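# Drop the towel in the pedal bin, lid closed

## Task

Get the towel inside the pedal bin, then leave the bin so its lid closes by itself and stays closed.

## Robot and tools

Robot: two arms, left_arm and right_arm, each ending in a two-finger parallel gripper. In the scene frame the origin sits at table-top height halfway between the nominal arm bases. +z is up, +x points out over the table, and left_arm is on the +y side. The arm names do not match left and right in the images. Measured base origins: left_arm at (-0.011, +0.257, 0) m and right_arm at (+0.006, -0.242, 0) m, each turned slightly about z. A camera stand is fixed to the floor behind the arms.

Gripper geometry: the fingers point along the gripper's +z axis and close along its y axis. end_effector_position is the point between the finger pads, just under 1 cm behind the tips.

Frames: every hand pose, velocity and target in a result is in that arm's own base frame. Fixed cameras and the table use the scene frame. Every offset you send is measured along the axes of that arm's current Hand target.

execute_actions(actions, cameras): actions is a list of actions. Each action is a table of 1 to 15 rows, and each row is one 1/30 s control step. A table with fewer than 15 rows repeats its last row for the remaining steps. Each row is one flat list of 14 numbers covering both arms, each in [-1, 1], even when only one arm moves. Order: left_arm dx, dy, dz, rx, ry, rz, opening, then right_arm in the same order. The first six numbers of an arm are an offset, not a pose. Every row counts from the Hand target at the start of that action, not from the previous row. The next action starts from the new Hand target, so sending the same offset again moves the arm further. Scale: 1.0 means 0.6 m of translation or 180 degrees of rotation. rx, ry, rz form a single rotation vector. Six zeros re-request the current Hand target. Opening is absolute, not an offset: +1 is fully open (about 87 mm), +0.5 about 69 mm, 0 about 43 mm, -0.5 about 18 mm, -1 closed. A 0 is itself an opening command, so to keep a gripper as it is, resend its present value. Images are returned only if actions is empty or cameras asks for them. Camera names: cam_high, cam_low, cam_left_wrist, cam_right_wrist (each 896x504). ["all"] gives every camera and [] gives none. An unknown name rejects the whole call.

move(target, speed, blend, opening_speed, blocking, cameras): moves each gripper along a straight path. target is either one 14-number row laid out as above, or a list of up to 15 such rows. In every row, each arm's first six numbers are offsets from the same starting Hand target, not from the previous row. speed is the path's top speed in m/s, from 0.002 to 2.9 (default 0.25). Rotation is limited to twice that value in rad/s. You can give one speed or one per target. blend, in metres, rounds the corners of a list; the default 0 stops at each target. opening_speed is how fast the opening changes, in scale units per second, minimum 0.2. With blocking=false the result returns after about 0.5 s while the motion continues. A move runs at most 10 s. It does not avoid obstacles or the other arm. Faster moves lag further behind the path, overshoot more and hit harder. The result ends with a move: line giving the outcome (done, off_target, moving, held, fault) and any limits (paced means the pose was clipped, held means steps were withheld).

wait(seconds 0 to 10): lets time run while each arm keeps its last command. stop(): brakes a running move. zoom_image(camera, region): gives a closer view of the newest image, with region [x0, y0, x1, y1] in pixels, at most 504 wide and 504 high. read_manual(section) returns licence texts only. finished_scene(scene): scene is 1 to 3; it ends the scene permanently. After the call that ends scene 1, make no further calls in that reply.

Reading results: end_effector_position is in metres and end_effector_quat_wxyz gives orientation. Hand target is the last commanded pose after clipping. Tool commands shows the current gripper commands. grip_measured uses the same scale as opening and can be off by about 1 mm. Joint positions end with the gripper reading on a 0 (closed) to 1 (open) scale. Joint torques include gravity load, and joints 1 to 3 wrap at ±28 N m. Joint velocities may read within noise. Action calls also list end_effector_position at some steps. To grip something, command an opening about 0.04 below the grip_measured reading at first touch.

Motion caveats: the commanded orientation is clipped to within 40 degrees of the measured one on every step. Friction and weight can leave the gripper short, low or tilted, especially at long reach. Check its pose after each move, resend any missing distance as an offset, and correct tilt. Keep paths away from an arm's own base, because passing close can flip its shoulder posture.

Avoid: dropping the towel or letting go of it while it moves; anything falling off the table or being left off it; hitting fixed or heavy objects, such as the bin or the stand; very hard pushes, since pushing further past the contact point presses harder; any contact between the arms, including one gripper closing on the other's fingers. If an arm is pressing on something, command its target back past the gripper to release. Motors heat when holding loads, held outstretched, or straining toward unreachable poses. MOTOR HOT appears at 75 °C. At 90 °C that arm folds and stays idle for the rest of the scene, and at 100 °C it goes limp.

Each tool is called after "Request:" in YAML: its name, and indented under it one key for each argument.

## Session

Request:
execute_actions:
  actions: []

Scene clock: 0.00 s.
left_arm: end_effector_position=(+0.3753, -0.0091, +0.0525) grip_measured=+0.976 end_effector_quat_wxyz=(+0.576, -0.010, +0.817, +0.021) | right_arm: end_effector_position=(+0.3918, -0.0403, +0.0599) grip_measured=+1.000 end_effector_quat_wxyz=(+0.615, +0.100, +0.780, -0.054)
Joint positions: left_arm=[-0.077 1.508 0.343 0.821 -0.118 -0.018 0.988] | right_arm=[-0.034 1.626 0.348 1.034 0.175 0.083 1]
Joint velocities: within noise
Joint torques (N m): no reading
Heat: left arm: 38 °C; right arm: 35 °C.
Hand target: left_arm +0.3755, -0.0091, +0.0526; +0.575, -0.010, +0.818, +0.021 | right_arm +0.3958, -0.0405, +0.0685; +0.625, +0.100, +0.772, -0.053
Tool commands: left_gripper/opening=+1.0 right_gripper/opening=+1.0

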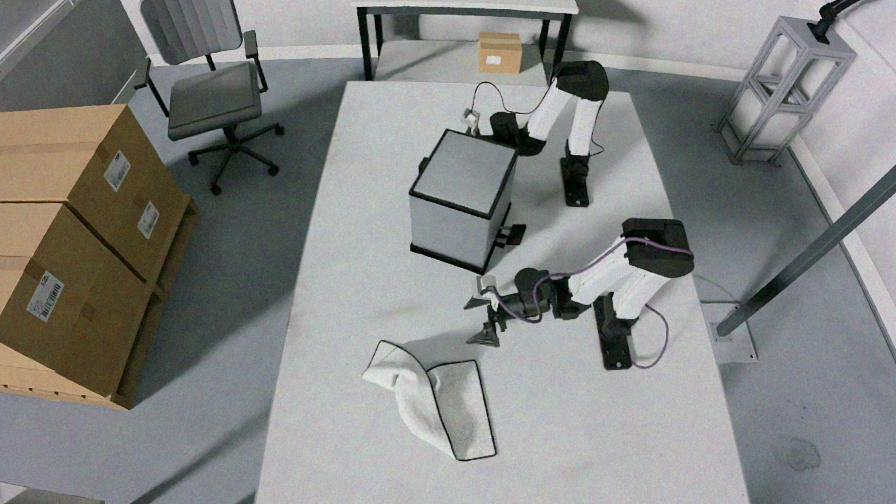

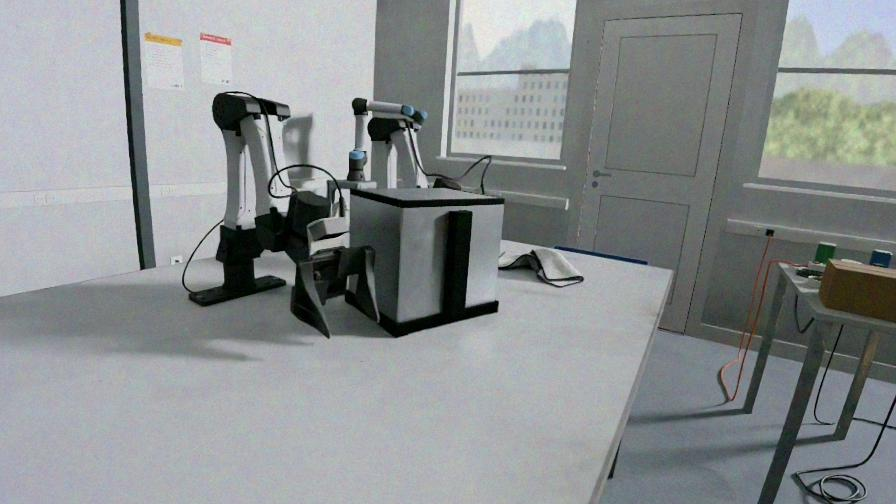

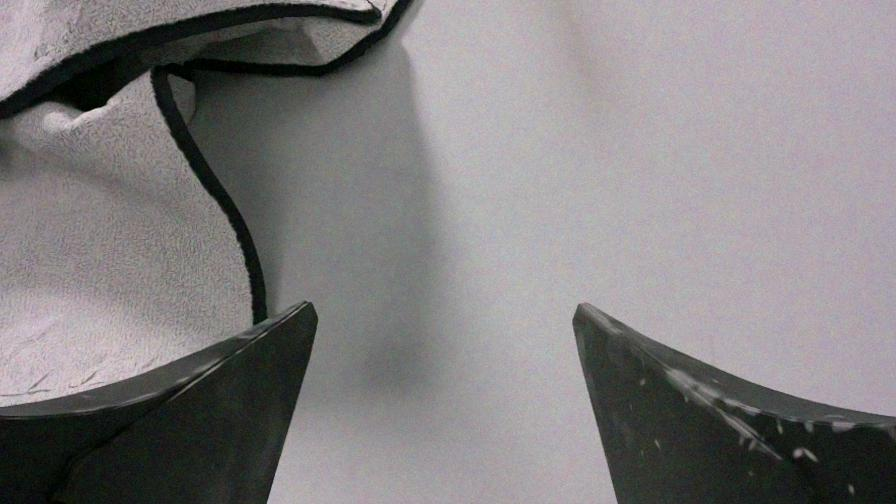

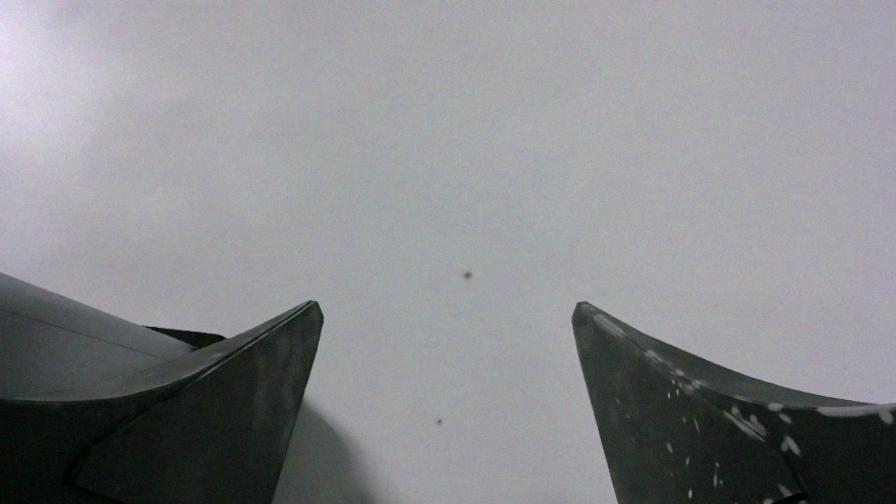

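Request:
move:
  target: [-0.25,0.2,-0.14,0,0.25,0,1,-0.188,0,-0.388,0,0.27,0,-1]
  cameras: ["all"]

Scene clock: 33.73 s.
left_arm: end_effector_position=(+0.3425, +0.1049, +0.2261) grip_measured=+0.976 end_effector_quat_wxyz=(+0.227, -0.019, +0.974, +0.018) | right_arm: end_effector_position=(+0.1936, -0.0057, +0.2221) grip_measured=-0.964 end_effector_quat_wxyz=(+0.246, +0.113, +0.962, -0.014)
Joint positions: left_arm=[0.314 1.69 1.827 -1.258 0.094 0.253 0.988] | right_arm=[-0.001 1.051 1.301 -1.329 0.082 0.213 0.018]
Joint torques (N m): left_arm=[0.32 -6.52 8.2 0.95 0.12 0.02] | right_arm=[0.2 -1.76 8.03 0.99 0.01 0.02]
Heat: left arm: 39 °C; right arm: 38 °C.
Hand target: left_arm +0.3425, +0.1057, +0.2248; +0.218, -0.017, +0.976, +0.015 | right_arm +0.1956, -0.0025, +0.2279; +0.252, +0.113, +0.961, -0.007
Off the commanded pose: left_arm 0.001 m, 1 deg | right_arm 0.007 m, 1 deg.
move: done

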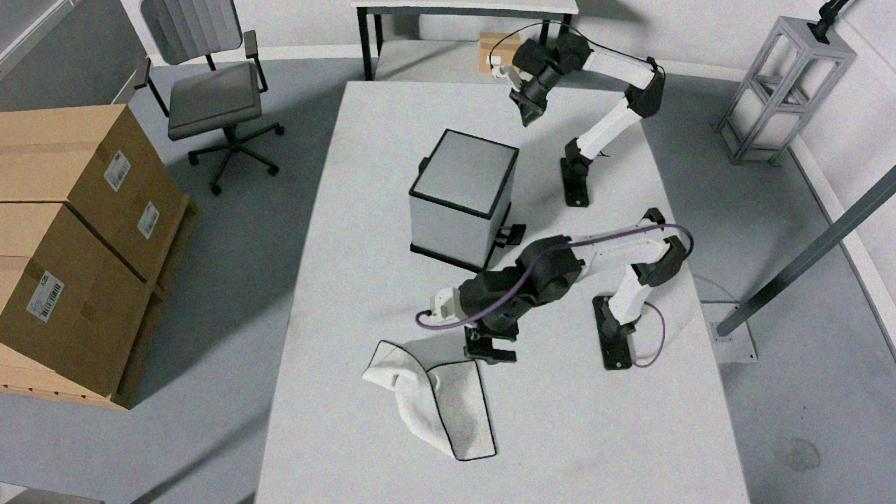

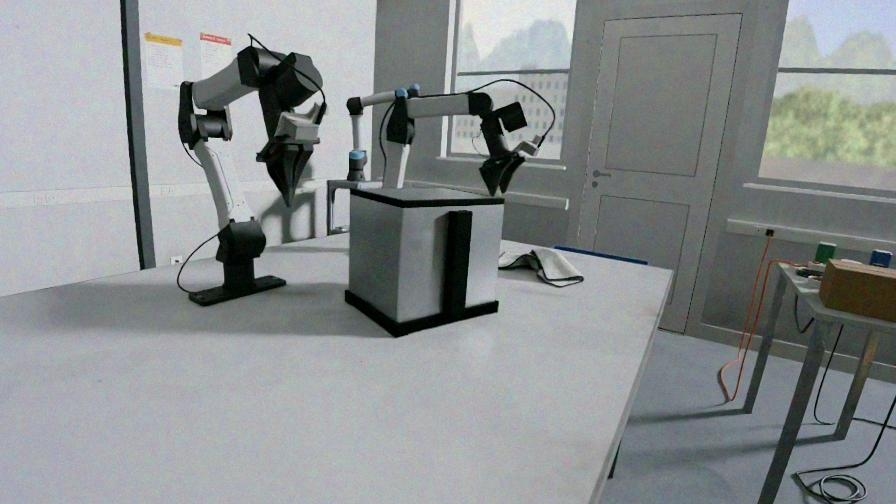

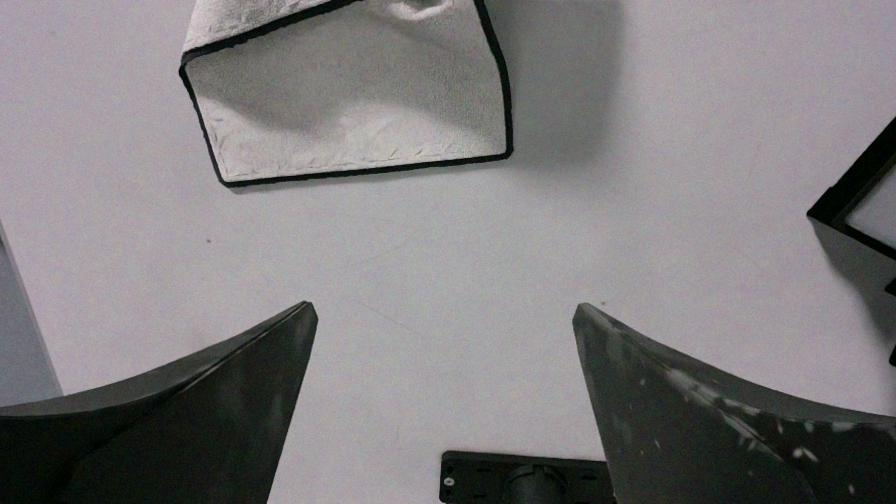

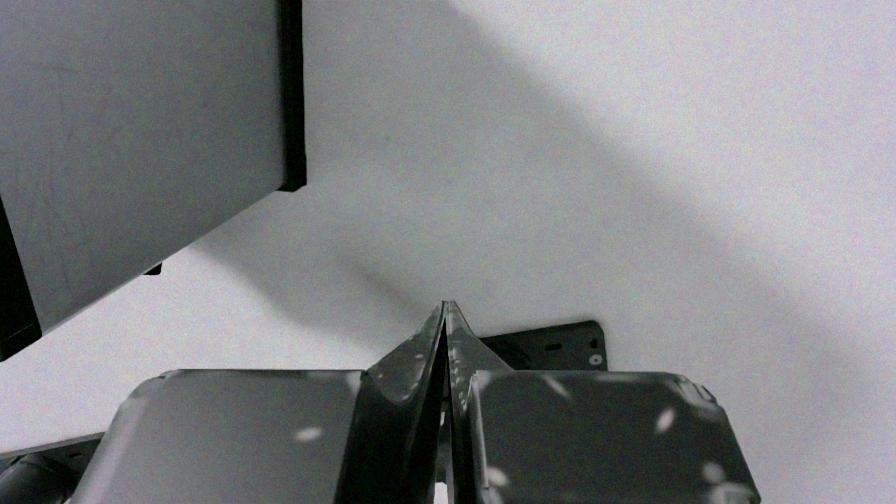

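Request:
move:
  target:
    - [-0.03,0.05,0.07,0,0,0,1,0.111,0.057,-0.059,-0.2006,-0.0718,-0.2866,-1]
    - [-0.072,0.098,0.159,0,0,0,1,0.174,0.306,-0.028,-0.2006,-0.0718,-0.2866,-1]
    - [-0.072,0.098,0.159,0,0,0,1,0.151,0.355,0.102,-0.2006,-0.0718,-0.2866,-1]
  blend: 0.02
  speed: 0.35
  cameras: ["all"]

Scene clock: 79.50 s.
left_arm: end_effector_position=(+0.4131, +0.1661, +0.1597) grip_measured=+0.976 end_effector_quat_wxyz=(+0.212, -0.020, +0.977, +0.018) | right_arm: end_effector_position=(+0.1934, +0.2169, +0.1387) grip_measured=-0.964 end_effector_quat_wxyz=(+0.341, -0.394, +0.838, +0.161)
Joint positions: left_arm=[0.4 2.02 1.991 -1.13 0.122 0.333 0.988] | right_arm=[0.825 1.073 0.836 -0.561 -0.039 -0.037 0.018]
Joint torques (N m): left_arm=[0.44 -9.73 8.42 1.2 0.24 0.04] | right_arm=[0.24 -2.85 7.05 1.57 0.14 0.02]
Heat: left arm: 41 °C; right arm: 42 °C.
Hand target: left_arm +0.4199, +0.1691, +0.1584; +0.218, -0.017, +0.976, +0.016 | right_arm +0.1954, +0.2201, +0.1398; +0.347, -0.391, +0.837, +0.162
Off the commanded pose: left_arm 0.007 m, 1 deg | right_arm 0.004 m, 1 deg.
move: done

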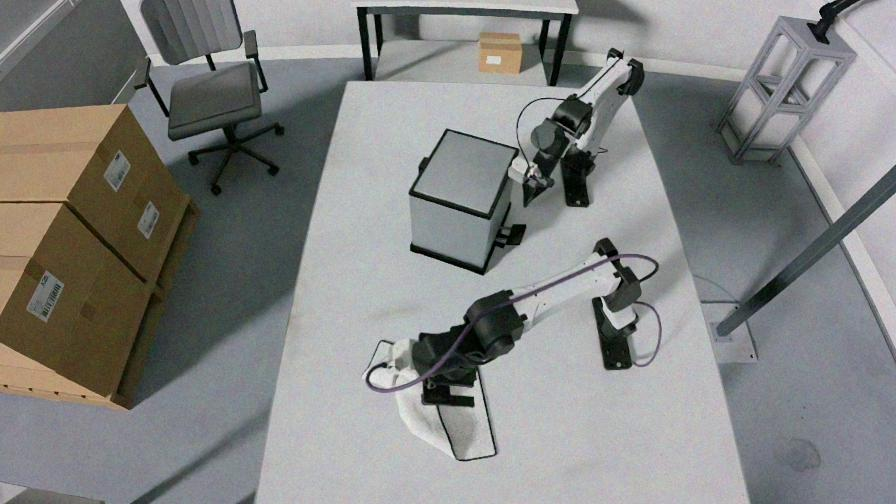

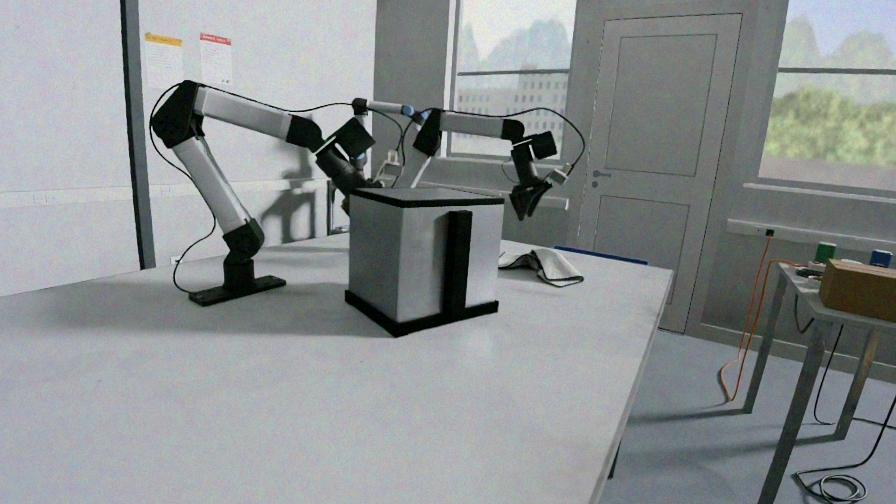

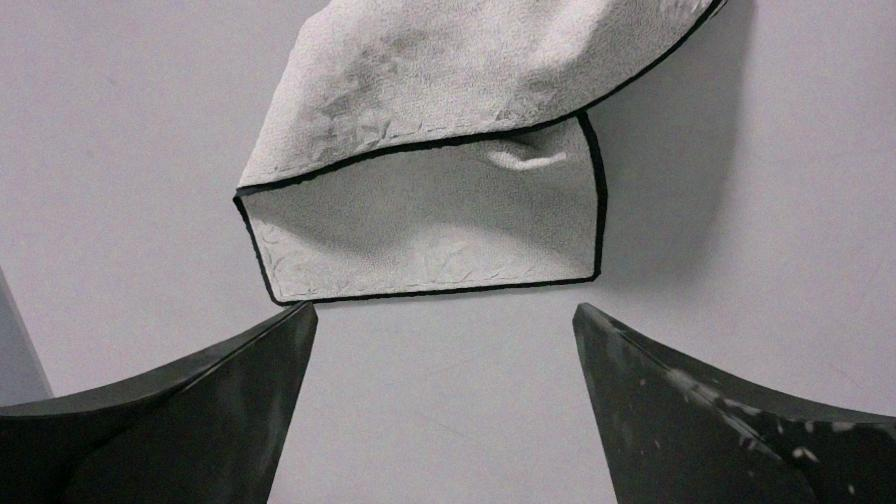

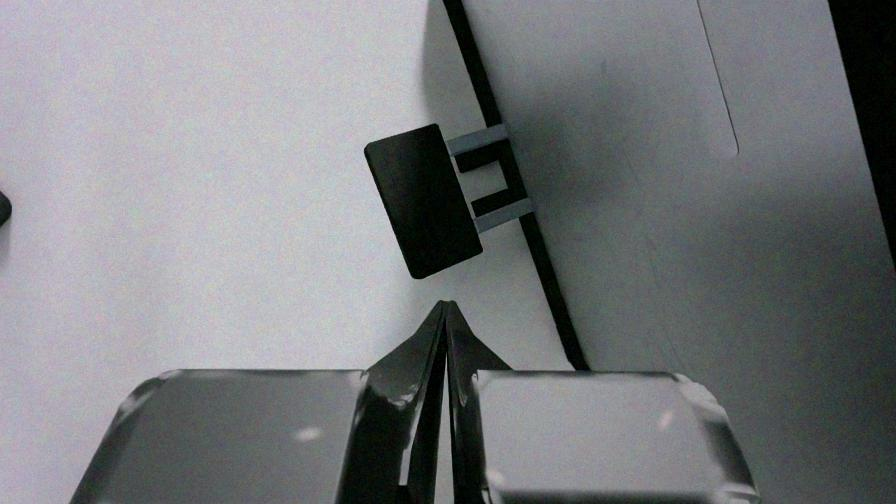

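Request:
move:
  target:
    - [0.044,0.022,0.25,0,0,0,1,0.011,0.022,0.083,0,0,0,-1]
    - [0.044,0.022,0.25,0,0,0,-1,0.011,0.022,0.083,0,0,0,-1]
    - [-0.111,-0.022,-0.316,0,0,0,-1,0.011,0.022,0.083,0,0,0,-1]
  speed: [0.15,0.15,0.25]
  cameras: ["all"]

Scene clock: 93.07 s.
left_arm: end_effector_position=(+0.4060, +0.1548, +0.3492) grip_measured=-0.892 end_effector_quat_wxyz=(+0.377, -0.015, +0.923, +0.070) | right_arm: end_effector_position=(+0.2037, +0.2493, +0.0996) grip_measured=-0.964 end_effector_quat_wxyz=(+0.342, -0.394, +0.838, +0.161)
Joint positions: left_arm=[0.39 2.093 2.856 -1.555 0.134 0.303 0.054] | right_arm=[0.888 1.227 0.767 -0.336 0.006 0.007 0.018]
Joint torques (N m): left_arm=[-0.46 -11.75 5.35 1.5 0.04 -0.12] | right_arm=[0.18 -4.01 6.71 1.56 0.15 0.02]
Heat: left arm: 44 °C; right arm: 42 °C.
Hand target: left_arm +0.3999, +0.1506, +0.3579; +0.218, -0.017, +0.976, +0.015 | right_arm +0.2049, +0.2520, +0.0998; +0.347, -0.391, +0.837, +0.162
Off the commanded pose: left_arm 0.011 m, 20 deg | right_arm 0.003 m, 1 deg.
elbow stopped short (left arm): the move would have taken joint 3 (elbow) straighter than the controller allows.
move: off_target (left_arm); target 2's new opening was sent with left_arm's hand 0.019 m and 2 deg from that target

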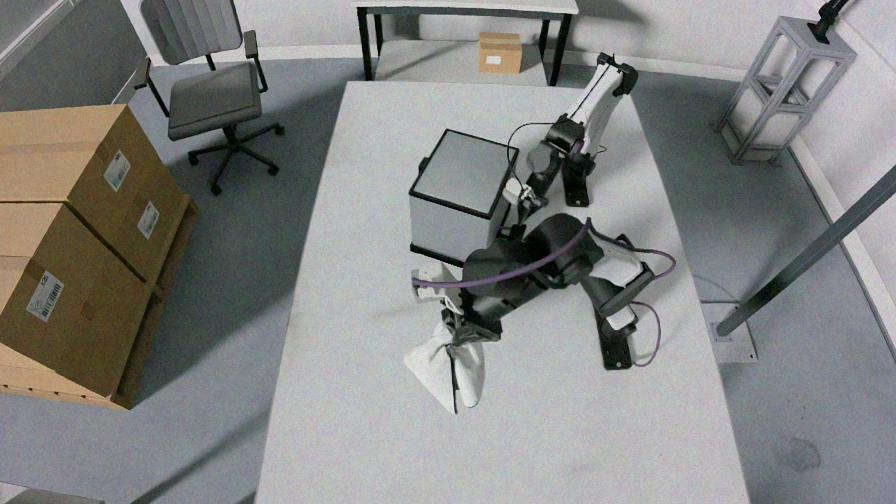

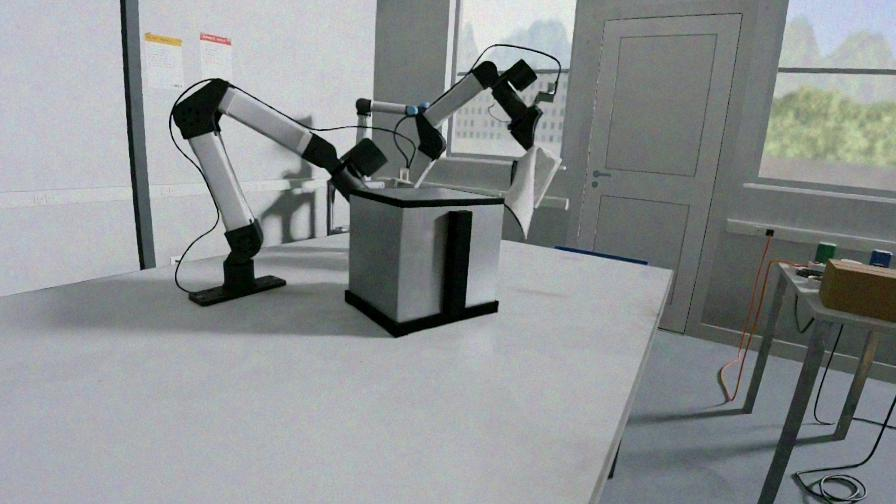

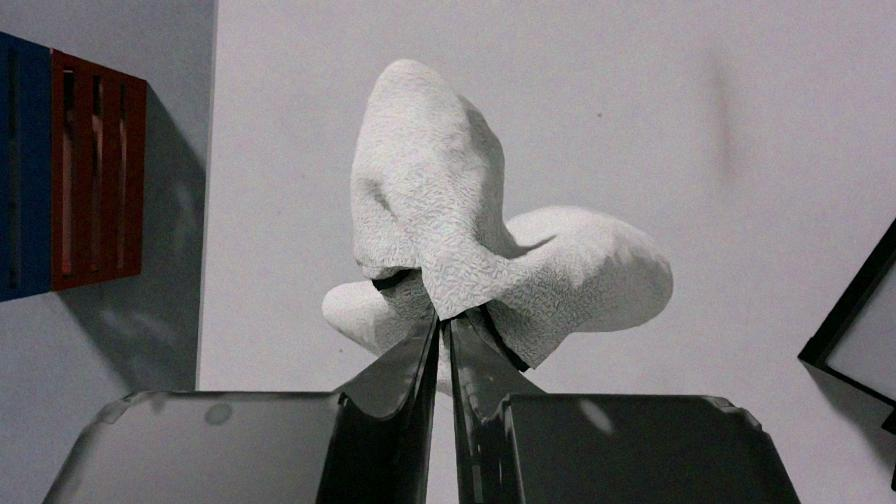

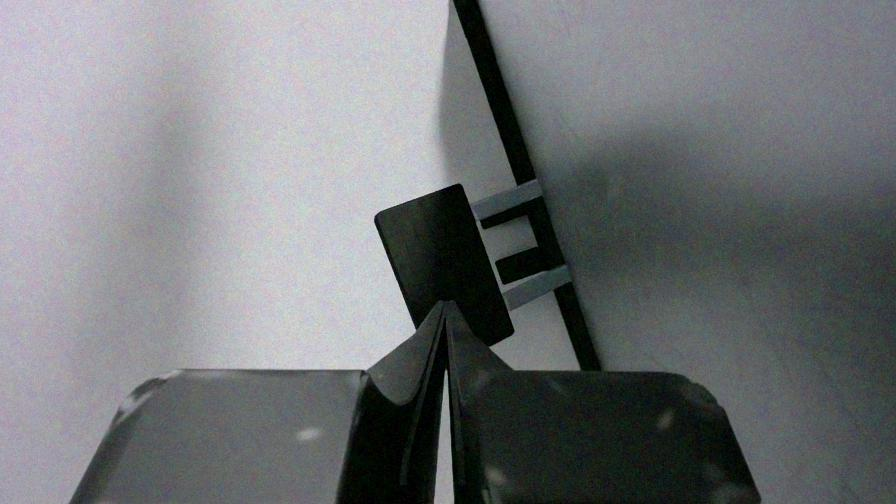

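Request:
move:
  target:
    - [-0.009,-0.11,-0.186,0.1545,-0.215,0.1444,-1,0.047,0,0.083,0,0,0,-1]
    - [-0.009,-0.11,-0.186,0.1545,-0.215,0.1444,-1,0.076,0,0.112,0,0,0,-1]
  speed: [0.25,0.08]
  cameras: ["all"]

Scene clock: 105.13 s.
left_arm: end_effector_position=(+0.3662, +0.0839, +0.4468) grip_measured=-0.893 end_effector_quat_wxyz=(+0.565, +0.212, +0.784, -0.149) | right_arm: end_effector_position=(+0.2243, +0.2758, +0.0416) grip_measured=-0.965 end_effector_quat_wxyz=(+0.381, -0.393, +0.818, +0.176)
Joint positions: left_arm=[0.601 1.956 2.856 -1.559 1.024 0.591 0.053] | right_arm=[0.894 1.429 0.601 0.122 0.011 -0.006 0.018]
Joint torques (N m): left_arm=[0.61 -9.98 4.66 1.58 0.53 0] | right_arm=[-0.4 -3.37 4.38 1.13 0.1 0.14]
Heat: left arm: 46 °C; right arm: 42 °C.
Hand target: left_arm +0.3599, +0.0806, +0.4597; +0.512, +0.254, +0.804, -0.161 | right_arm +0.2148, +0.2637, +0.0201; +0.347, -0.391, +0.837, +0.162
Off the commanded pose: left_arm 0.015 m, 8 deg | right_arm 0.026 m, 5 deg.
elbow stopped short (left arm): the move would have taken joint 3 (elbow) straighter than the controller allows.
move: off_target (left_arm, right_arm)

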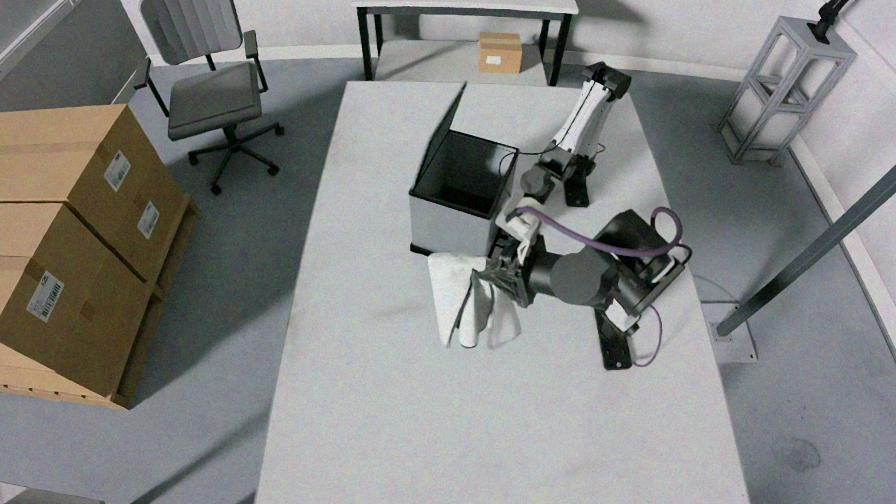

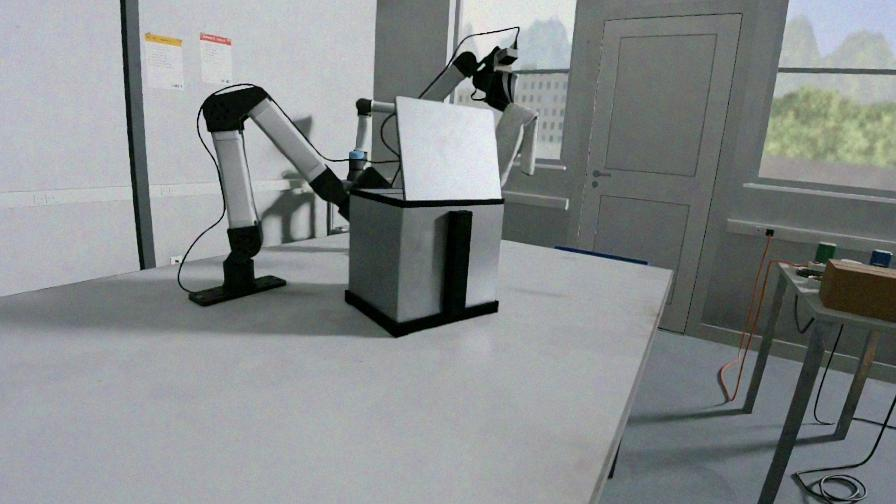

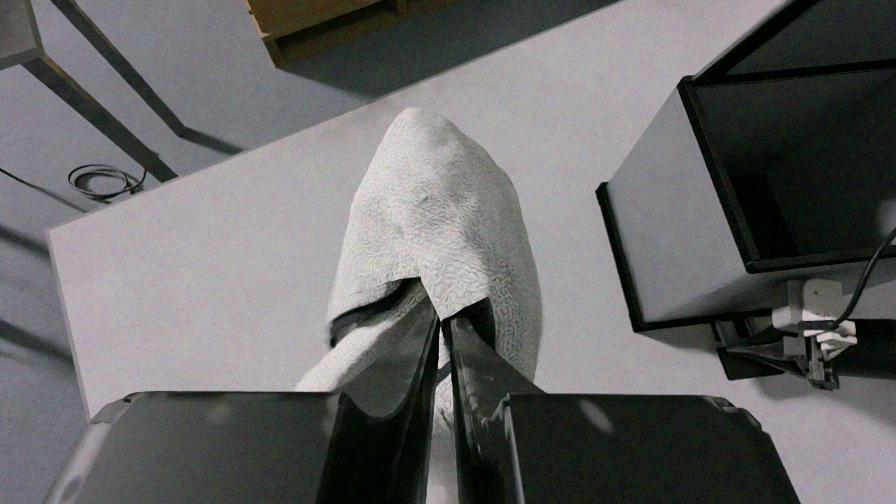

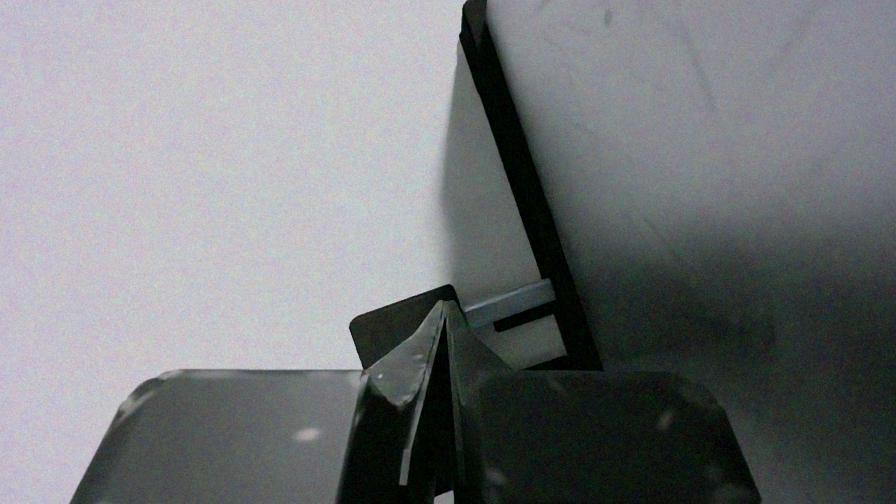

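Request:
move:
  target:
    - [-0.09,-0.529,0.311,0.0363,-0.0725,0.0119,-1,0,0,0,0,0,0,-1]
    - [0.002,-0.547,0.39,0.0363,-0.0725,0.0119,-1,0,0,0,0,0,0,-1]
  blend: [0.02,0]
  cameras: ["all"]

Scene clock: 120.17 s.
left_arm: end_effector_position=(+0.3460, -0.3098, +0.3573) grip_measured=-0.900 end_effector_quat_wxyz=(+0.584, +0.284, +0.727, -0.225) | right_arm: end_effector_position=(+0.2243, +0.2758, +0.0416) grip_measured=-0.965 end_effector_quat_wxyz=(+0.381, -0.393, +0.818, +0.176)
Joint positions: left_arm=[-0.726 1.455 1.523 -0.287 0.013 0.008 0.05] | right_arm=[0.894 1.429 0.601 0.122 0.011 -0.006 0.018]
Joint torques (N m): left_arm=[-0.53 -7.65 6.5 2.1 -0.11 -0.12] | right_arm=[-0.42 -3.44 4.45 1.13 0.1 0.13]
Heat: left arm: 45 °C; right arm: 41 °C.
Hand target: left_arm +0.3447, -0.3095, +0.3590; +0.588, +0.278, +0.726, -0.225 | right_arm +0.2148, +0.2637, +0.0201; +0.347, -0.391, +0.837, +0.162
Off the commanded pose: left_arm 0.002 m, 1 deg | right_arm 0.026 m, 5 deg.
move: off_target (right_arm)

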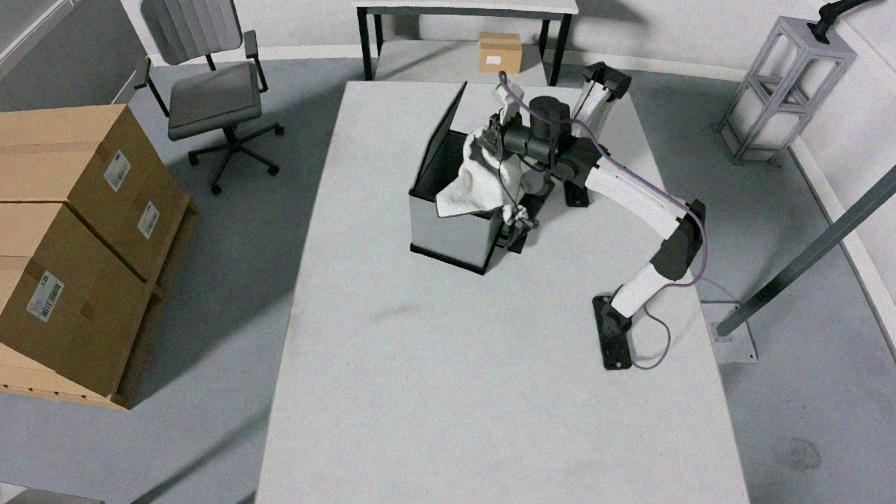

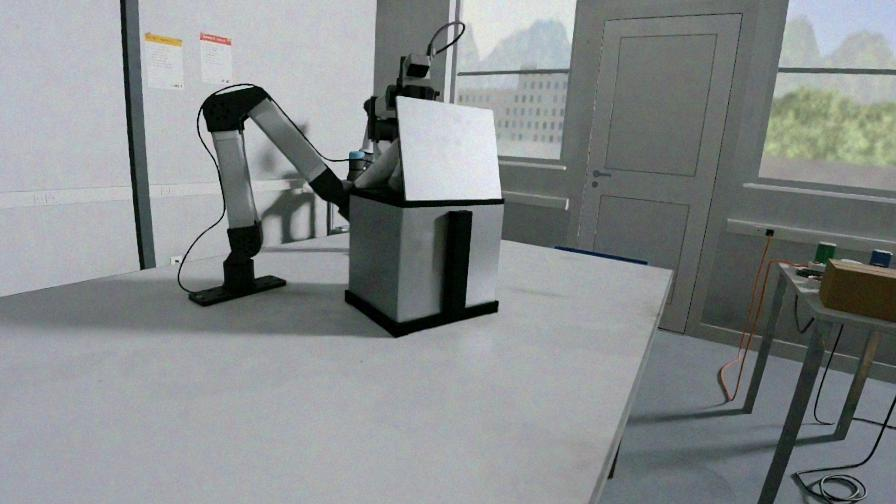

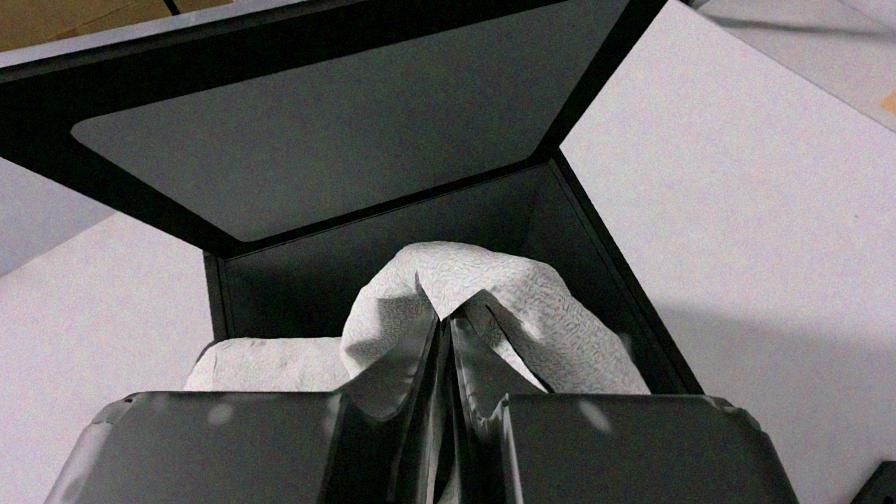

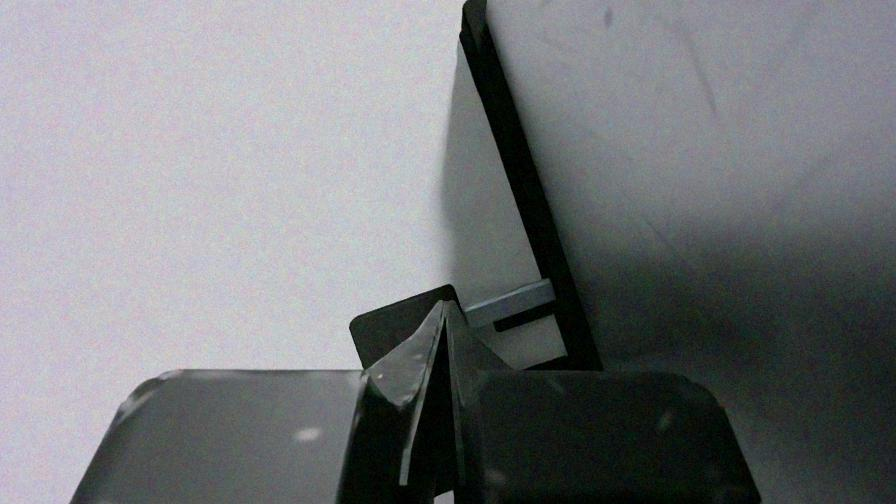

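Request:
move:
  target:
    - [-0.163,0,-0.035,0,0,0,-1,0,0,0,0,0,0,-1]
    - [-0.171,-0.018,0.083,0,0,0,-1,0,0,0,0,0,0,-1]
    - [0.09,-0.018,0.139,0,0,0,-1,0,0,0,0,0,0,-1]
  blend: [0.01,0.01,0]
  cameras: ["cam_high","cam_left_wrist"]

Scene clock: 129.53 s.
left_arm: end_effector_position=(+0.3905, -0.3672, +0.2761) grip_measured=-0.901 end_effector_quat_wxyz=(+0.575, +0.287, +0.733, -0.222) | right_arm: end_effector_position=(+0.2243, +0.2758, +0.0414) grip_measured=-0.965 end_effector_quat_wxyz=(+0.381, -0.393, +0.818, +0.176)
Joint positions: left_arm=[-0.761 1.691 1.454 -0.005 -0.019 0.001 0.05] | right_arm=[0.894 1.429 0.601 0.123 0.011 -0.006 0.018]
Joint torques (N m): left_arm=[0.05 -11.49 7.32 2.12 -0.1 -0.11] | right_arm=[-0.4 -3.48 4.48 1.13 0.1 0.13]
Heat: left arm: 45 °C; right arm: 40 °C.
Hand target: left_arm +0.3899, -0.3644, +0.2888; +0.588, +0.278, +0.726, -0.225 | right_arm +0.2149, +0.2638, +0.0203; +0.347, -0.391, +0.837, +0.162
Off the commanded pose: left_arm 0.013 m, 2 deg | right_arm 0.026 m, 5 deg.
move: off_target (left_arm, right_arm)
Images, in order (width x height): cam_high 896x504, cam_left_wrist 896x504.

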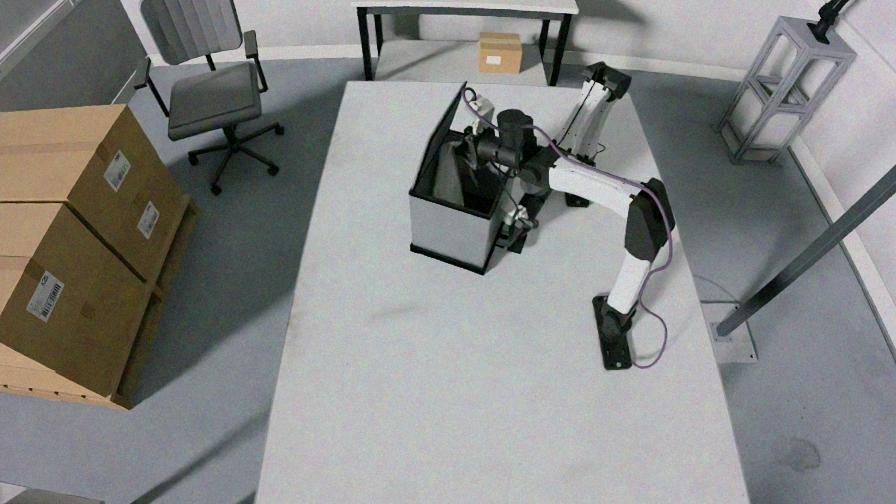

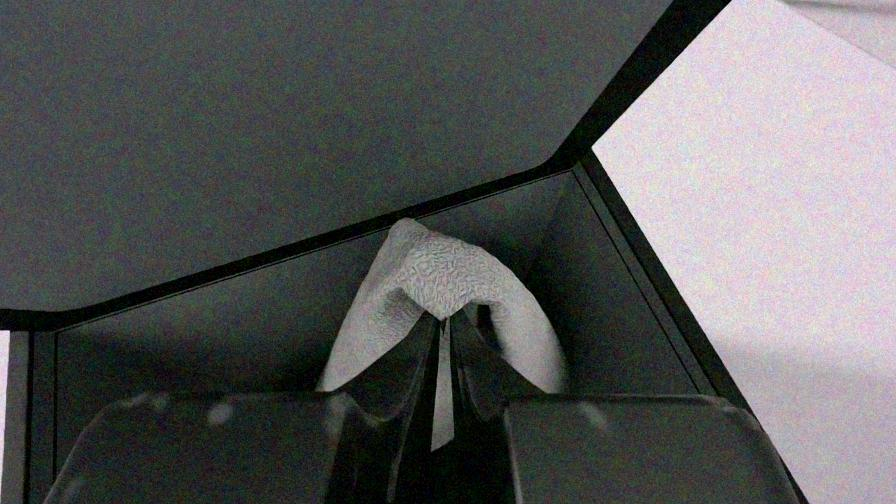

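Request:
move:
  target:
    - [0,0,0,0,0,0,-1,0,0,0,0,0,0,-1]
    - [0,0,0,0,0,0,0.4,0,0,0,0,0,0,-1]
    - [-0.196,0,-0.042,0,0,0,0.4,0,0,0,0,0,0,-1]
    - [-0.15,0.22,-0.418,0,0,0,0.4,0,0,0,0,0,0,-1]
  blend: [0,0,0.02,0]
  cameras: ["cam_high","cam_left_wrist"]

Request:
move:
  target: [0,0,0,0,0,0,0.4,-0.118,0,-0.118,0,0,0,-1]
  speed: 0.05
  cameras: ["cam_high","cam_low"]

Scene clock: 138.97 s.
left_arm: end_effector_position=(+0.3108, -0.1152, +0.4334) grip_measured=+0.400 end_effector_quat_wxyz=(+0.596, +0.276, +0.721, -0.221) | right_arm: end_effector_position=(+0.2243, +0.2758, +0.0414) grip_measured=-0.965 end_effector_quat_wxyz=(+0.381, -0.393, +0.818, +0.176)
Joint positions: left_arm=[-0.038 1.204 1.682 -0.724 0.668 0.165 0.7] | right_arm=[0.894 1.429 0.601 0.123 0.011 -0.006 0.018]
Joint torques (N m): left_arm=[0.53 -2.59 6.27 1.62 0.26 0.07] | right_arm=[-0.42 -3.48 4.48 1.12 0.1 0.13]
Heat: left arm: 45 °C; right arm: 40 °C.
Hand target: left_arm +0.3094, -0.1150, +0.4291; +0.588, +0.278, +0.726, -0.225 | right_arm +0.2149, +0.2638, +0.0203; +0.347, -0.391, +0.837, +0.162
Off the commanded pose: left_arm 0.005 m, 1 deg | right_arm 0.026 m, 5 deg.
move: off_target (right_arm); target 2's new opening was sent with left_arm's hand 0.013 m and 2 deg from that target
Images, in order (width x height): cam_high 896x504, cam_left_wrist 896x504.

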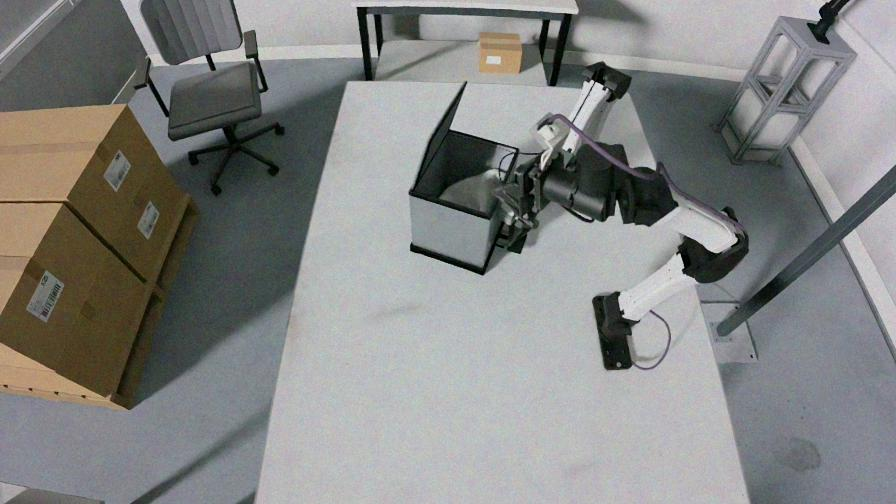

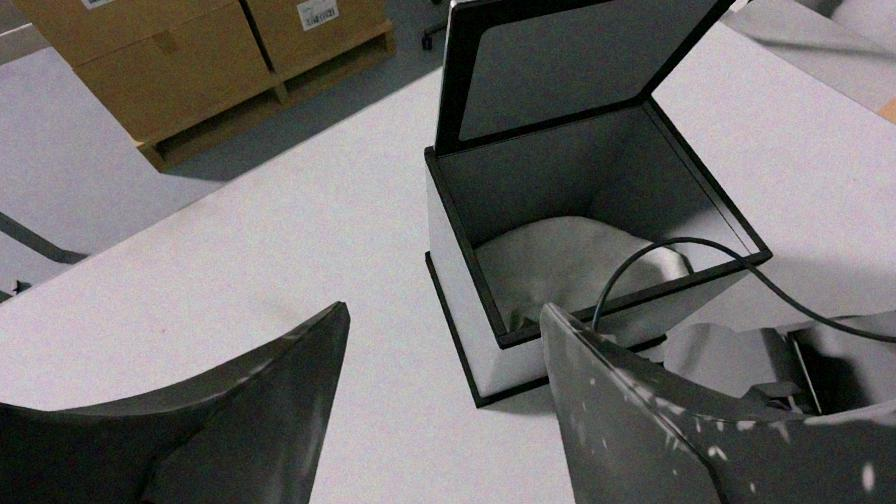

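Scene clock: 141.53 s.
left_arm: end_effector_position=(+0.3107, -0.1153, +0.4333) grip_measured=+0.400 end_effector_quat_wxyz=(+0.596, +0.276, +0.721, -0.221) | right_arm: end_effector_position=(+0.2111, +0.2588, +0.1038) grip_measured=-0.965 end_effector_quat_wxyz=(+0.331, -0.400, +0.841, +0.151)
Joint positions: left_arm=[-0.038 1.204 1.682 -0.724 0.669 0.165 0.7] | right_arm=[0.894 1.297 0.849 -0.378 0.015 0.001 0.018]
Joint torques (N m): left_arm=[0.54 -2.61 6.28 1.59 0.25 0.04] | right_arm=[-0.44 -6.45 9.55 1.29 0.05 0.06]
Heat: left arm: 45 °C; right arm: 40 °C.
Hand target: left_arm +0.3094, -0.1150, +0.4291; +0.588, +0.278, +0.726, -0.225 | right_arm +0.2148, +0.2637, +0.1203; +0.347, -0.391, +0.837, +0.162
Off the commanded pose: left_arm 0.004 m, 1 deg | right_arm 0.018 m, 3 deg.
move: off_target (right_arm)
Images, in order (width x height): cam_high 896x504, cam_low 896x504.

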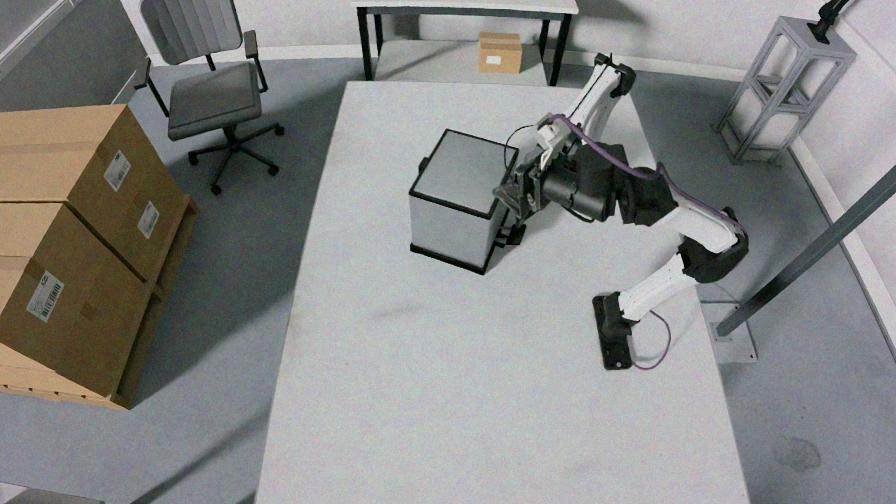

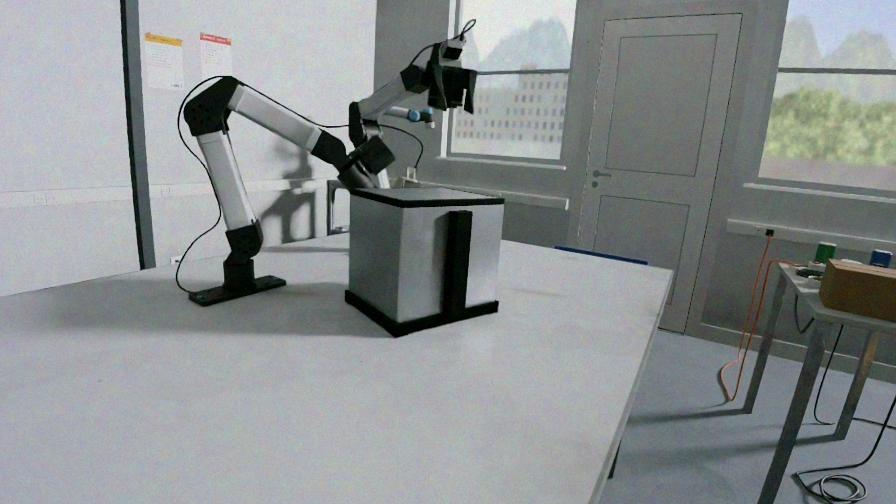

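Request:
finished_scene:
  scene: 2

The scene is finished: the task was done.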